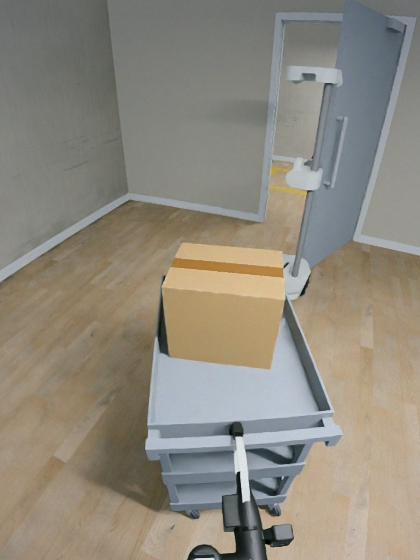

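Request:
move(r1={"base":{"strafe_m":-0.35},"contact_limits":{"strafe_m":0.6}}, r2={"base":{"strafe_m":0.3},"contact_limits":{"strafe_m":0.8}}, blocking=false, cameras=[])

Request:
wait(seconds=2, cameras=[])

Request:
move(r2={"base":{"rotate_rad":-0.3}}, blocking=false, cameras=[])

Request:
wait(seconds=1.5, cameras=["r1_head_right_camera","r1_head_camera","r2_head_camera","r2_wrist_camera"])

Scene clock: 185.53 s.
move: r1 moving; r2 moving
r1.base_odometry: x=-2.692 y=-0.237 heading=+0.524
r1.turned_by_wheels: +0.002
r1.turned_by_imu: +0.002
r1.base_tilt: forward=-1.6 right=+1.2
r1.lidar_m: 0.25 1.22 1.47 2.34 2.39 3.00 1.07 1.55 2.59 2.36 1.88 0.25
r1.base_status: strafe_m moving
r1.joint_positions: lift_m=+0.700 arm_m=+0.250 wrist_yaw_rad=+0.002 wrist_pitch_rad=+0.001 wrist_roll_rad=+0.000 gripper_m=-0.020
r1.joint_status: not commanded
r1.measured_speeds: translate_m=+0.000 strafe_m=-0.139 rotate_rad=-0.002 lift_m=+0.000 arm_m=+0.000 wrist_yaw_rad=-0.001 wrist_pitch_rad=+0.000 wrist_roll_rad=+0.000
r1.motor_effort: lift_m=+19(19) arm_m=-4(5) wheel_0=+21(27) wheel_1=-5(8) wheel_2=+5(11)
r1.servo_current: wrist_yaw_rad=46(52) wrist_pitch_rad=52(52) wrist_roll_rad=46(59) gripper_m=46(46)
r1.contact_limits: strafe_m 0.6
r1.hand_pose: x=+0.7095 y=-0.0869 z=+0.8779 quat_wxyz=(+1.000, +0.000, +0.000, +0.001) (m; r1's base frame)
r1.wrist_depth_mm: - - - - - 211 - / - - - - - 216 - / - - - - - 218 - / - - - - - 219 - / - - - - - 220 - / - - - 199 - 219 - / - - 172 179 144 160 -
r2.base_odometry: x=-1.137 y=-0.140 heading=-2.445
r2.turned_by_wheels: -0.001
r2.turned_by_imu: +0.002
r2.base_tilt: forward=-0.7 right=+0.1
r2.lidar_m: 0.38 0.46 2.55 2.59 2.60 2.44 2.49 2.32 2.20 2.25 2.91 0.42
r2.base_status: strafe_m moving
r2.joint_positions: lift_m=+0.675 arm_m=+0.000 wrist_yaw_rad=-0.005 wrist_pitch_rad=+0.002 wrist_roll_rad=+1.569 gripper_m=-0.019
r2.joint_status: not commanded
r2.measured_speeds: translate_m=+0.000 strafe_m=+0.140 rotate_rad=+0.000 lift_m=+0.000 arm_m=+0.000 wrist_yaw_rad=+0.000 wrist_pitch_rad=+0.000 wrist_roll_rad=+0.000
r2.motor_effort: lift_m=+16(16) arm_m=+1(4) wheel_0=-13(18) wheel_1=+9(10) wheel_2=+1(1)
r2.servo_current: wrist_yaw_rad=52(52) wrist_pitch_rad=39(46) wrist_roll_rad=59(59) gripper_m=98(111)
r2.contact_limits: strafe_m 0.8
r2.hand_pose: x=+0.4588 y=-0.0890 z=+0.8526 quat_wxyz=(+0.708, +0.706, -0.001, -0.003) (m; r2's base frame)
r2.wrist_depth_mm: - - - 171 230 1618 1160 / - - - 171 231 1576 - / - 436 433 173 231 820 - / - 452 449 232 232 831 - / - 469 466 173 232 820 - / - - 189 173 181 - - / - - 496 - 233 1921 517
pictures: none
No camera images: "cameras" was empty.

Scene clock: 187.37 s.
earlier move: r1 contact_stop; r2 done
r1.base_odometry: x=-2.615 y=-0.405 heading=+0.880
r1.turned_by_wheels: +0.356
r1.turned_by_imu: +0.367
r1.base_tilt: forward=-1.6 right=+1.3
r1.lidar_m: 0.25 1.32 2.32 2.52 2.90 1.20 - 2.58 2.21 2.20 1.39 0.25
r1.base_status: strafe_m contact_stop
r1.joint_positions: lift_m=+0.700 arm_m=+0.250 wrist_yaw_rad=+0.000 wrist_pitch_rad=+0.001 wrist_roll_rad=+0.000 gripper_m=-0.020
r1.joint_status: not commanded
r1.measured_speeds: translate_m=+0.006 strafe_m=+0.027 rotate_rad=+0.152 lift_m=+0.000 arm_m=+0.000 wrist_yaw_rad=+0.000 wrist_pitch_rad=+0.000 wrist_roll_rad=+0.000
r1.on_its_own: the wheels are slack since a contact_stop
r1.motor_effort: lift_m=+19(19) arm_m=-4(5) wheel_0=-1(32) wheel_1=+0(8) wheel_2=+0(11)
r1.servo_current: wrist_yaw_rad=52(65) wrist_pitch_rad=46(52) wrist_roll_rad=72(72) gripper_m=39(52)
r1.contact_limits: strafe_m 0.6
r1.hand_pose: x=+0.7094 y=-0.0874 z=+0.8779 quat_wxyz=(+1.000, +0.000, +0.000, +0.000) (m; r1's base frame)
r1.wrist_depth_mm: - - - - - - - / - - - - - - - / - - - - - - - / - - - - - - - / - - - - - - - / - - - 199 - - - / - 854 178 180 143 - -
r2.base_odometry: x=-0.968 y=-0.343 heading=-2.445
r2.turned_by_wheels: +0.000
r2.turned_by_imu: -0.001
r2.base_tilt: forward=-0.7 right=+0.1
r2.lidar_m: 0.44 2.48 2.29 2.33 2.51 2.33 2.38 2.61 2.42 2.49 3.23 0.38
r2.base_status: done
r2.joint_positions: lift_m=+0.675 arm_m=+0.000 wrist_yaw_rad=+0.001 wrist_pitch_rad=+0.002 wrist_roll_rad=+1.569 gripper_m=-0.019
r2.joint_status: not commanded
r2.measured_speeds: all 0
r2.motor_effort: lift_m=+16(16) arm_m=-3(4) wheel_0=-3(18) wheel_1=-1(10) wheel_2=+0(1)
r2.servo_current: wrist_yaw_rad=46(65) wrist_pitch_rad=39(46) wrist_roll_rad=46(65) gripper_m=98(111)
r2.contact_limits: strafe_m 0.8
r2.hand_pose: x=+0.4594 y=-0.0872 z=+0.8526 quat_wxyz=(+0.708, +0.706, +0.001, -0.001) (m; r2's base frame)
r2.wrist_depth_mm: - 353 347 114 168 - - / - 379 382 123 179 - - / - 433 424 132 193 - - / - - 477 142 208 - - / - - - 154 225 1863 - / - - 189 168 181 1618 473 / - - - - - 1808 1182
wait: 1.83 of 2 s (r2 has come to rest)
pictures: none
No camera images: "cameras" was empty.

not run: a stop that you did not command came earlier in this reply.

not run: a stop that you did not command came earlier in this reply.

Request:
move(r2={"base":{"rotate_rad":-0.3}}, blocking=false, cameras=[])

Request:
wait(seconds=1.5, cameras=["r1_head_right_camera","r1_head_camera","r2_head_camera"])

Scene clock: 193.23 s.
earlier move: r1 contact_stop
move: r2 moving
r1.base_odometry: x=-2.618 y=-0.249 heading=+1.510
r1.turned_by_wheels: +0.630
r1.turned_by_imu: +0.635
r1.base_tilt: forward=-1.6 right=+1.2
r1.lidar_m: 1.34 2.40 2.43 2.98 1.25 4.06 2.57 2.33 1.93 1.19 1.00 0.97
r1.base_status: strafe_m contact_stop (by the wheels' count: -0.171 of -0.350)
r1.joint_positions: lift_m=+0.700 arm_m=+0.250 wrist_yaw_rad=+0.003 wrist_pitch_rad=+0.001 wrist_roll_rad=+0.000 gripper_m=-0.020
r1.joint_status: not commanded
r1.measured_speeds: all 0
r1.on_its_own: the wheels are slack since a contact_stop
r1.motor_effort: lift_m=+19(19) arm_m=-4(5) wheel_0=+0(1) wheel_1=+0(0) wheel_2=+0(0)
r1.servo_current: wrist_yaw_rad=39(59) wrist_pitch_rad=39(46) wrist_roll_rad=33(52) gripper_m=39(46)
r1.contact_limits: strafe_m 0.6
r1.hand_pose: x=+0.7096 y=-0.0867 z=+0.8779 quat_wxyz=(+1.000, +0.000, +0.000, +0.001) (m; r1's base frame)
r1.wrist_depth_mm: - - - - - - 436 / - - - - - - 439 / - - - - - - 445 / - - - - - - 512 / - - - - - - 445 / - - 182 198 - - 512 / - 140 164 146 144 - 504
r2.base_odometry: x=-0.968 y=-0.343 heading=-2.669
r2.turned_by_wheels: -0.225
r2.turned_by_imu: -0.217
r2.base_tilt: forward=-0.7 right=+0.1
r2.lidar_m: 0.41 0.44 2.32 2.29 2.63 2.34 2.33 2.68 2.43 2.42 2.78 0.43
r2.base_status: rotate_rad moving
r2.joint_positions: lift_m=+0.675 arm_m=+0.000 wrist_yaw_rad=+0.012 wrist_pitch_rad=+0.002 wrist_roll_rad=+1.569 gripper_m=-0.019
r2.joint_status: not commanded
r2.measured_speeds: translate_m=+0.000 strafe_m=+0.001 rotate_rad=-0.588 lift_m=+0.000 arm_m=+0.000 wrist_yaw_rad=+0.000 wrist_pitch_rad=+0.000 wrist_roll_rad=+0.000
r2.motor_effort: lift_m=+16(16) arm_m=-4(4) wheel_0=+9(17) wheel_1=+3(11) wheel_2=+17(17)
r2.servo_current: wrist_yaw_rad=65(72) wrist_pitch_rad=39(46) wrist_roll_rad=52(52) gripper_m=91(98)
r2.hand_pose: x=+0.4603 y=-0.0840 z=+0.8526 quat_wxyz=(+0.708, +0.706, +0.005, +0.003) (m; r2's base frame)
r2.wrist_depth_mm: - - - 150 205 1661 - / - - 504 209 210 778 - / - 421 418 158 216 - - / - 455 442 164 223 820 - / - - 477 169 229 - - / - - 187 172 180 - - / - - - - - 1863 500
pictures: none
No camera images: "cameras" was empty.

Scene clock: 193.80 s.
earlier move: r2 done
r1.base_odometry: x=-2.618 y=-0.249 heading=+1.510
r1.turned_by_wheels: +0.000
r1.turned_by_imu: +0.000
r1.base_tilt: forward=-1.6 right=+1.2
r1.lidar_m: 1.34 2.40 2.43 2.97 1.25 4.10 2.59 2.33 1.93 1.19 1.02 1.00
r1.base_status: strafe_m contact_stop (by the wheels' count: -0.171 of -0.350)
r1.joint_positions: lift_m=+0.700 arm_m=+0.250 wrist_yaw_rad=+0.003 wrist_pitch_rad=+0.001 wrist_roll_rad=+0.000 gripper_m=-0.020
r1.joint_status: not commanded
r1.measured_speeds: all 0
r1.on_its_own: the wheels are slack since a contact_stop
r1.motor_effort: lift_m=+19(19) arm_m=-4(5) wheel_0=+0(1) wheel_1=+0(0) wheel_2=+0(0)
r1.servo_current: wrist_yaw_rad=65(65) wrist_pitch_rad=39(46) wrist_roll_rad=46(65) gripper_m=46(52)
r1.contact_limits: strafe_m 0.6
r1.hand_pose: x=+0.7096 y=-0.0867 z=+0.8779 quat_wxyz=(+1.000, +0.000, +0.000, +0.001) (m; r1's base frame)
r1.wrist_depth_mm: - - - - - - 530 / - - - - - - 525 / - - - - - - 530 / - - - - - - 535 / - - - - - - 535 / - - 182 198 - - 539 / - 140 164 146 144 - 539
r2.base_odometry: x=-0.968 y=-0.343 heading=-2.744
r2.turned_by_wheels: -0.075
r2.turned_by_imu: -0.073
r2.base_tilt: forward=-0.7 right=+0.1
r2.lidar_m: 0.37 0.41 2.33 2.30 2.56 2.36 2.34 2.58 2.46 2.41 2.69 0.43
r2.base_status: done
r2.joint_positions: lift_m=+0.675 arm_m=+0.000 wrist_yaw_rad=+0.004 wrist_pitch_rad=+0.002 wrist_roll_rad=+1.569 gripper_m=-0.019
r2.joint_status: not commanded
r2.measured_speeds: all 0
r2.motor_effort: lift_m=+16(16) arm_m=-4(4) wheel_0=+5(17) wheel_1=+4(11) wheel_2=+2(17)
r2.servo_current: wrist_yaw_rad=52(72) wrist_pitch_rad=39(46) wrist_roll_rad=52(52) gripper_m=85(98)
r2.hand_pose: x=+0.4596 y=-0.0864 z=+0.8526 quat_wxyz=(+0.708, +0.706, +0.002, +0.000) (m; r2's base frame)
r2.wrist_depth_mm: - - - 172 231 1708 1160 / - - - 172 230 1708 - / - - 521 172 232 820 - / - 442 445 233 232 831 - / - 466 455 173 232 842 - / - - 189 173 179 - - / - - 488 - 234 - -
wait: 0.57 of 1.5 s (r2 has come to rest)
pictures: r1_head_camera, r1_head_right_camera, r2_head_camera
Images, in order (width x height): r1_head_camera 420x560, r1_head_right_camera 420x672, r2_head_camera 420x560.

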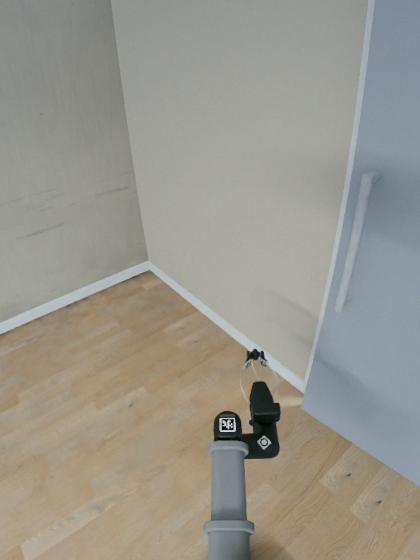

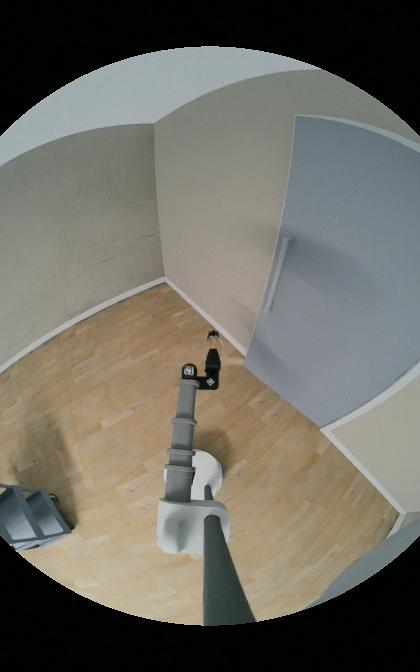

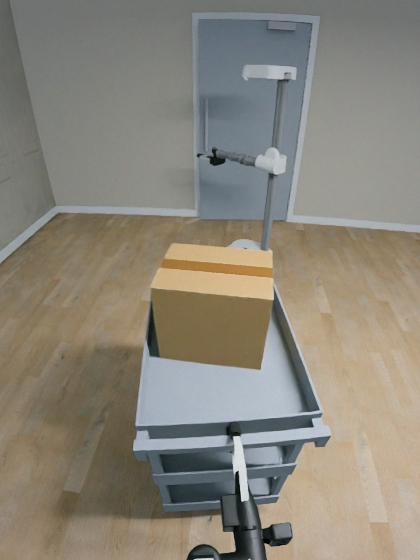

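Request:
move(r1={"base":{"rotate_rad":-0.72},"joints":{"arm_m":0.0,"gripper_m":0.1,"lift_m":0.72}}, blocking=false, cameras=[])

Request:
wait(seconds=1.5, cameras=["r1_head_right_camera","r1_head_camera","r1_wrist_camera"])

Scene clock: 206.27 s.
move: r1 moving
r1.base_odometry: x=-2.618 y=-0.249 heading=+1.257
r1.turned_by_wheels: -0.252
r1.turned_by_imu: -0.254
r1.base_tilt: forward=-1.6 right=+1.3
r1.lidar_m: 1.11 1.75 2.40 2.61 1.29 1.25 3.04 2.35 2.33 1.41 1.10 1.07
r1.base_status: rotate_rad moving
r1.joint_positions: lift_m=+0.719 arm_m=+0.199 wrist_yaw_rad=+0.003 wrist_pitch_rad=+0.001 wrist_roll_rad=+0.000 gripper_m=+0.005
r1.joint_status: lift_m moving; arm_m moving; gripper_m moving
r1.measured_speeds: translate_m=+0.000 strafe_m=+0.001 rotate_rad=-0.974 lift_m=+0.009 arm_m=-0.195 wrist_yaw_rad=+0.000 wrist_pitch_rad=+0.000 wrist_roll_rad=+0.000
r1.motor_effort: lift_m=+27(27) arm_m=-5(7) wheel_0=+7(8) wheel_1=+7(8) wheel_2=+8(8)
r1.servo_current: wrist_yaw_rad=46(72) wrist_pitch_rad=46(46) wrist_roll_rad=59(65) gripper_m=72(72)
r1.hand_pose: x=+0.6588 y=-0.0867 z=+0.8974 quat_wxyz=(+1.000, +0.000, +0.000, +0.001) (m; r1's base frame)
r1.wrist_depth_mm: - - - - 654 - - / 1863 - - - 661 - 559 / 1863 - - - 661 - - / - - - - 661 - - / 1921 - - - 668 - - / 1921 - 187 202 177 - - / - 132 159 130 146 - -
r2: as last shown
r2.turned_by_wheels: +0.000
r2.turned_by_imu: +0.002
r2.base_tilt: forward=-0.7 right=+0.0
r2.lidar_m: 0.40 0.41 2.36 2.29 2.57 2.36 2.32 2.58 2.44 2.43 2.68 0.41
r2.motor_effort: lift_m=+16(16) arm_m=-4(4) wheel_0=+5(5) wheel_1=+4(4) wheel_2=+2(2)
r2.servo_current: wrist_yaw_rad=39(59) wrist_pitch_rad=39(46) wrist_roll_rad=52(65) gripper_m=85(91)
r2.wrist_depth_mm: - - - 172 231 1708 1160 / - - - 172 230 1661 - / - - 530 173 231 820 - / - 442 442 232 232 831 - / - 466 459 173 232 831 - / - - 189 174 180 - - / - - 488 - 233 - -
pictures: none
No camera images: "cameras" was empty.

Scene clock: 207.70 s.
earlier move: r1 done
r1.base_odometry: x=-2.618 y=-0.249 heading=+0.790
r1.turned_by_wheels: -0.467
r1.turned_by_imu: -0.470
r1.base_tilt: forward=-1.6 right=+1.3
r1.lidar_m: 1.07 1.12 1.87 2.40 2.66 1.30 1.24 2.92 2.36 2.33 1.35 1.10
r1.base_status: done
r1.joint_positions: lift_m=+0.720 arm_m=+0.000 wrist_yaw_rad=+0.002 wrist_pitch_rad=+0.001 wrist_roll_rad=+0.000 gripper_m=+0.100
r1.joint_status: all done
r1.measured_speeds: all 0
r1.motor_effort: lift_m=+24(27) arm_m=-4(7) wheel_0=+0(8) wheel_1=+2(8) wheel_2=+1(9)
r1.servo_current: wrist_yaw_rad=33(72) wrist_pitch_rad=39(46) wrist_roll_rad=52(65) gripper_m=39(91)
r1.hand_pose: x=+0.4596 y=-0.0868 z=+0.8975 quat_wxyz=(+1.000, +0.000, +0.000, +0.001) (m; r1's base frame)
r1.wrist_depth_mm: - - - - - - 768 / - - - - - - 778 / - - - - - - 768 / - - - - - - 788 / - - - - - - 788 / - 193 194 - 189 - 788 / - - - 139 - - 778
r2.base_odometry: x=-0.968 y=-0.343 heading=-2.744
r2.turned_by_wheels: +0.000
r2.turned_by_imu: +0.000
r2.base_tilt: forward=-0.6 right=+0.1
r2.lidar_m: 0.40 0.41 2.33 2.29 2.55 2.35 2.32 2.57 2.44 2.44 2.66 0.45
r2.base_status: not commanded
r2.joint_positions: lift_m=+0.675 arm_m=+0.000 wrist_yaw_rad=+0.004 wrist_pitch_rad=+0.002 wrist_roll_rad=+1.569 gripper_m=-0.019
r2.joint_status: not commanded
r2.measured_speeds: all 0
r2.motor_effort: lift_m=+16(16) arm_m=-4(4) wheel_0=+4(5) wheel_1=+4(4) wheel_2=+2(3)
r2.servo_current: wrist_yaw_rad=52(59) wrist_pitch_rad=39(52) wrist_roll_rad=46(65) gripper_m=85(91)
r2.hand_pose: x=+0.4596 y=-0.0864 z=+0.8526 quat_wxyz=(+0.708, +0.706, +0.002, +0.000) (m; r2's base frame)
r2.wrist_depth_mm: - - - 172 230 1708 1160 / - - - 172 233 1756 - / - - 539 173 231 831 - / - 445 439 232 232 820 - / - 466 459 173 232 820 - / - - 189 173 179 - - / - - 492 - 233 - -
wait: 1.43 of 1.5 s (r1 has come to rest)
pictures: r1_head_camera, r1_head_right_camera, r1_wrist_camera
Images, in order (width x height): r1_head_camera 420x560, r1_head_right_camera 420x672, r1_wrist_camera 616x392.

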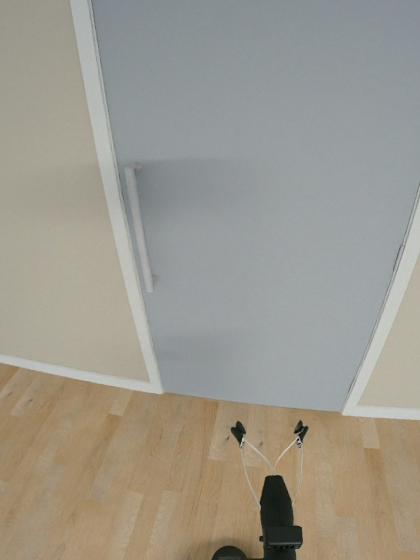

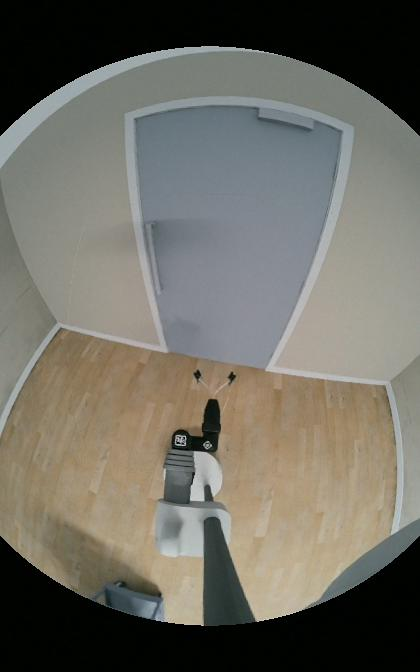

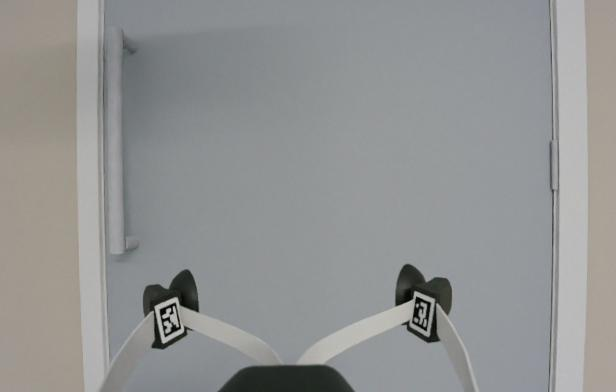

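Request:
move(r1={"base":{"translate_m":0.3,"strafe_m":0.37},"joints":{"lift_m":0.83}}, blocking=false, cameras=[])

Request:
wait(seconds=3, cameras=["r1_head_camera","r1_wrist_camera"])

Scene clock: 215.63 s.
move: r1 moving
r1.base_odometry: x=-2.622 y=-0.217 heading=+0.790
r1.turned_by_wheels: +0.000
r1.turned_by_imu: -0.001
r1.base_tilt: forward=-1.6 right=+1.3
r1.lidar_m: 1.05 1.07 1.85 2.38 2.62 1.31 1.25 2.94 2.39 2.37 1.31 1.07
r1.base_status: translate_m moving; strafe_m moving
r1.joint_positions: lift_m=+0.758 arm_m=+0.000 wrist_yaw_rad=+0.002 wrist_pitch_rad=+0.001 wrist_roll_rad=+0.000 gripper_m=+0.100
r1.joint_status: lift_m moving
r1.measured_speeds: translate_m=+0.076 strafe_m=+0.095 rotate_rad=-0.004 lift_m=+0.146 arm_m=+0.000 wrist_yaw_rad=+0.000 wrist_pitch_rad=+0.000 wrist_roll_rad=+0.000
r1.motor_effort: lift_m=+29(29) arm_m=-4(4) wheel_0=-6(7) wheel_1=+7(9) wheel_2=-5(8)
r1.servo_current: wrist_yaw_rad=59(59) wrist_pitch_rad=39(46) wrist_roll_rad=46(52) gripper_m=46(46)
r1.hand_pose: x=+0.4595 y=-0.0868 z=+0.9355 quat_wxyz=(+1.000, +0.000, +0.000, +0.001) (m; r1's base frame)
r1.wrist_depth_mm: - - - - - - - / - - - - - - 759 / - - - - - - 759 / - - - - - - 768 / - - - - - - 778 / - 193 195 - 189 - 778 / - - - 139 - - -
r2: as last shown
r2.turned_by_imu: +0.001
r2.base_tilt: forward=-0.7 right=+0.1
r2.lidar_m: 0.39 0.41 2.34 2.28 2.56 2.36 2.34 2.57 2.47 2.42 2.67 0.44
r2.motor_effort: lift_m=+16(16) arm_m=-4(4) wheel_0=+5(5) wheel_1=+4(4) wheel_2=+2(3)
r2.servo_current: wrist_yaw_rad=52(59) wrist_pitch_rad=46(46) wrist_roll_rad=39(59) gripper_m=91(91)
r2.wrist_depth_mm: - - - 172 230 1708 1160 / - - - 172 233 1756 - / - - 530 172 232 820 - / - 442 439 233 232 842 - / - 462 455 173 233 831 - / - - 189 173 180 - - / - - 488 - 234 - -
pictures: none
No camera images: "cameras" was empty.

Scene clock: 218.20 s.
earlier move: r1 done
r1.base_odometry: x=-2.670 y=+0.225 heading=+0.790
r1.turned_by_wheels: +0.000
r1.turned_by_imu: +0.003
r1.base_tilt: forward=-1.6 right=+1.2
r1.lidar_m: 0.78 0.94 1.50 1.99 2.20 3.47 1.53 3.39 2.79 2.10 1.06 0.84
r1.base_status: done
r1.joint_positions: lift_m=+0.830 arm_m=+0.000 wrist_yaw_rad=+0.002 wrist_pitch_rad=+0.001 wrist_roll_rad=+0.000 gripper_m=+0.100
r1.joint_status: all done
r1.measured_speeds: all 0
r1.motor_effort: lift_m=+24(29) arm_m=-4(4) wheel_0=-4(9) wheel_1=+1(11) wheel_2=+0(8)
r1.servo_current: wrist_yaw_rad=46(65) wrist_pitch_rad=39(46) wrist_roll_rad=26(78) gripper_m=39(52)
r1.hand_pose: x=+0.4595 y=-0.0868 z=+1.0075 quat_wxyz=(+1.000, +0.000, +0.000, +0.001) (m; r1's base frame)
r1.wrist_depth_mm: - - - - - - 559 / - - - 554 - - 564 / - - - 559 - - 559 / - - - 559 - - 569 / - - - 564 - - 559 / - 192 195 564 188 - 564 / - - - 139 - - 569
r2.base_odometry: x=-0.968 y=-0.343 heading=-2.744
r2.turned_by_wheels: +0.000
r2.turned_by_imu: +0.000
r2.base_tilt: forward=-0.7 right=+0.1
r2.lidar_m: 0.40 0.43 2.33 2.28 2.56 2.35 2.34 2.59 2.47 2.43 2.68 0.45
r2.base_status: not commanded
r2.joint_positions: lift_m=+0.675 arm_m=+0.000 wrist_yaw_rad=+0.004 wrist_pitch_rad=+0.002 wrist_roll_rad=+1.569 gripper_m=-0.019
r2.joint_status: not commanded
r2.measured_speeds: all 0
r2.motor_effort: lift_m=+16(16) arm_m=-4(4) wheel_0=+4(5) wheel_1=+4(4) wheel_2=+2(3)
r2.servo_current: wrist_yaw_rad=52(59) wrist_pitch_rad=46(52) wrist_roll_rad=46(59) gripper_m=85(98)
r2.hand_pose: x=+0.4596 y=-0.0864 z=+0.8526 quat_wxyz=(+0.708, +0.706, +0.002, +0.000) (m; r2's base frame)
r2.wrist_depth_mm: - - - 172 231 1708 1182 / - - - 172 231 1708 - / - - 539 172 231 831 - / - 445 439 232 232 - - / - 462 455 173 233 831 - / - - 189 173 180 - - / - - 488 - 234 - -
wait: 2.57 of 3 s (r1 has come to rest)
pictures: r1_head_camera, r1_wrist_camera
Images, in order (width x height): r1_head_camera 420x560, r1_wrist_camera 616x392.

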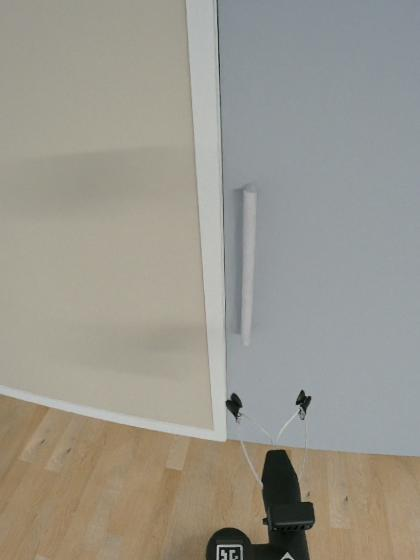

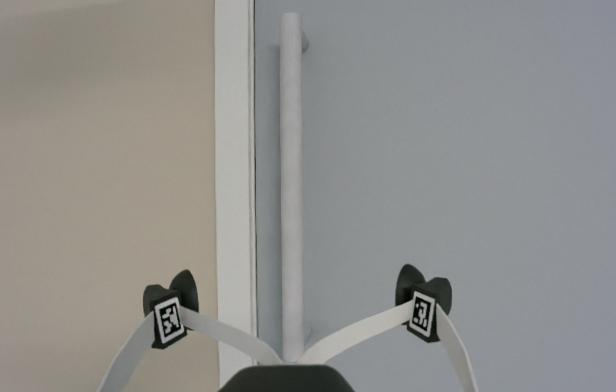

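Request:
move(r1={"base":{"translate_m":0.26,"strafe_m":0.018},"contact_limits":{"translate_m":0.1},"pace":"slow"}, blocking=false, cameras=[])

Request:
wait(seconds=4, cameras=["r1_head_camera","r1_wrist_camera"])

Scene clock: 225.73 s.
move: r1 moving
r1.base_odometry: x=-2.662 y=+0.234 heading=+0.790
r1.turned_by_wheels: +0.000
r1.turned_by_imu: +0.000
r1.base_tilt: forward=-1.6 right=+1.2
r1.lidar_m: 0.76 0.91 1.49 1.98 2.21 3.46 1.52 3.40 2.76 2.07 1.04 0.83
r1.base_status: translate_m moving; strafe_m moving
r1.joint_positions: lift_m=+0.830 arm_m=+0.000 wrist_yaw_rad=+0.002 wrist_pitch_rad=+0.001 wrist_roll_rad=+0.000 gripper_m=+0.100
r1.joint_status: not commanded
r1.measured_speeds: translate_m=+0.049 strafe_m=+0.004 rotate_rad=+0.002 lift_m=+0.000 arm_m=+0.000 wrist_yaw_rad=+0.000 wrist_pitch_rad=+0.000 wrist_roll_rad=+0.000
r1.motor_effort: lift_m=+24(24) arm_m=-4(4) wheel_0=+4(6) wheel_1=+3(7) wheel_2=-5(7)
r1.servo_current: wrist_yaw_rad=46(59) wrist_pitch_rad=39(46) wrist_roll_rad=46(65) gripper_m=39(52)
r1.contact_limits: translate_m 0.1
r1.hand_pose: x=+0.4595 y=-0.0868 z=+1.0075 quat_wxyz=(+1.000, +0.000, +0.000, +0.001) (m; r1's base frame)
r1.wrist_depth_mm: - - - - - 559 554 / - - - 544 - 564 549 / - - - 549 - 564 554 / - - - 549 - 564 554 / - - - 549 - - 554 / - 192 195 554 189 569 559 / - - - 140 - - 549
r2: as last shown
r2.turned_by_imu: +0.001
r2.lidar_m: 0.39 0.38 2.33 2.30 2.52 2.36 2.34 2.59 2.44 2.44 2.64 0.45
r2.motor_effort: lift_m=+16(16) arm_m=-4(4) wheel_0=+5(5) wheel_1=+3(4) wheel_2=+2(2)
r2.servo_current: wrist_yaw_rad=59(59) wrist_pitch_rad=39(46) wrist_roll_rad=39(59) gripper_m=85(98)
r2.wrist_depth_mm: - - - 171 230 1661 1182 / - - - 172 231 1661 - / - - 530 173 232 831 - / - 442 442 233 232 - - / - 459 455 173 233 831 - / - - 189 173 179 - - / - - 488 - 234 - -
pictures: none
No camera images: "cameras" was empty.

Scene clock: 229.13 s.
earlier move: r1 done
r1.base_odometry: x=-2.500 y=+0.422 heading=+0.790
r1.turned_by_wheels: +0.000
r1.turned_by_imu: +0.000
r1.base_tilt: forward=-1.6 right=+1.2
r1.lidar_m: 0.51 0.65 1.06 1.90 2.13 3.37 1.76 3.45 2.83 1.45 0.76 0.58
r1.base_status: done
r1.joint_positions: lift_m=+0.830 arm_m=+0.000 wrist_yaw_rad=+0.002 wrist_pitch_rad=+0.001 wrist_roll_rad=+0.000 gripper_m=+0.100
r1.joint_status: not commanded
r1.measured_speeds: all 0
r1.motor_effort: lift_m=+24(24) arm_m=-4(5) wheel_0=+3(7) wheel_1=+4(7) wheel_2=-1(7)
r1.servo_current: wrist_yaw_rad=39(65) wrist_pitch_rad=46(52) wrist_roll_rad=46(72) gripper_m=46(52)
r1.contact_limits: translate_m 0.1
r1.hand_pose: x=+0.4595 y=-0.0868 z=+1.0075 quat_wxyz=(+1.000, +0.000, +0.000, +0.001) (m; r1's base frame)
r1.wrist_depth_mm: 424 407 384 366 357 345 334 / 421 402 384 297 359 345 336 / 430 404 387 368 359 345 338 / 424 404 384 297 359 347 338 / 424 407 387 370 362 347 338 / 430 407 215 301 198 345 338 / 430 410 - 145 364 345 338
r2.base_odometry: x=-0.968 y=-0.343 heading=-2.744
r2.turned_by_wheels: +0.000
r2.turned_by_imu: +0.000
r2.base_tilt: forward=-0.7 right=+0.0
r2.lidar_m: 0.40 0.42 2.34 2.28 2.56 2.33 2.33 2.57 2.46 2.42 2.68 0.43
r2.base_status: not commanded
r2.joint_positions: lift_m=+0.675 arm_m=+0.000 wrist_yaw_rad=+0.004 wrist_pitch_rad=+0.002 wrist_roll_rad=+1.569 gripper_m=-0.019
r2.joint_status: not commanded
r2.measured_speeds: all 0
r2.motor_effort: lift_m=+16(16) arm_m=-4(4) wheel_0=+5(5) wheel_1=+4(4) wheel_2=+2(3)
r2.servo_current: wrist_yaw_rad=46(59) wrist_pitch_rad=46(52) wrist_roll_rad=46(65) gripper_m=85(98)
r2.hand_pose: x=+0.4596 y=-0.0864 z=+0.8526 quat_wxyz=(+0.708, +0.706, +0.002, +0.000) (m; r2's base frame)
r2.wrist_depth_mm: - - - 171 231 1708 1160 / - - - 172 232 1708 - / - - 530 172 232 820 - / - 442 439 232 232 831 - / - 462 455 173 232 831 - / - - 189 173 180 - - / - - 492 - 233 - -
wait: 3.40 of 4 s (r1 has come to rest)
pictures: r1_head_camera, r1_wrist_camera
Images, in order (width x height): r1_head_camera 420x560, r1_wrist_camera 616x392.

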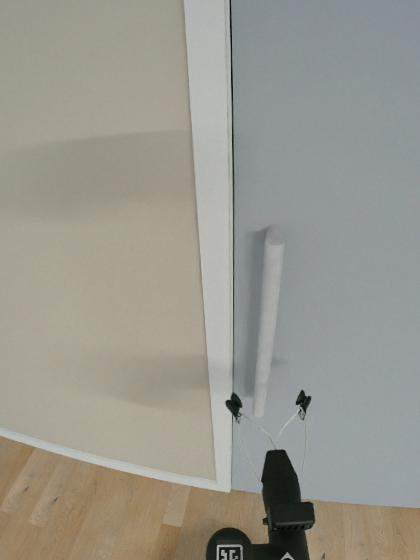

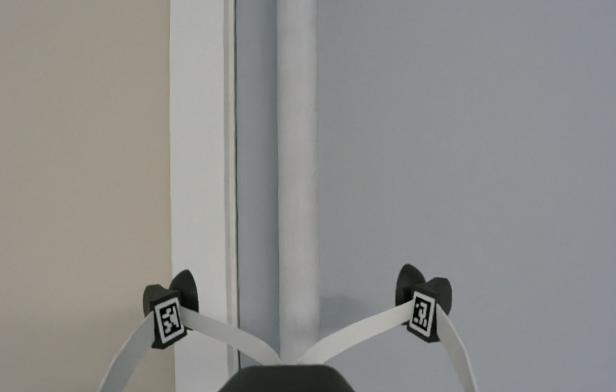

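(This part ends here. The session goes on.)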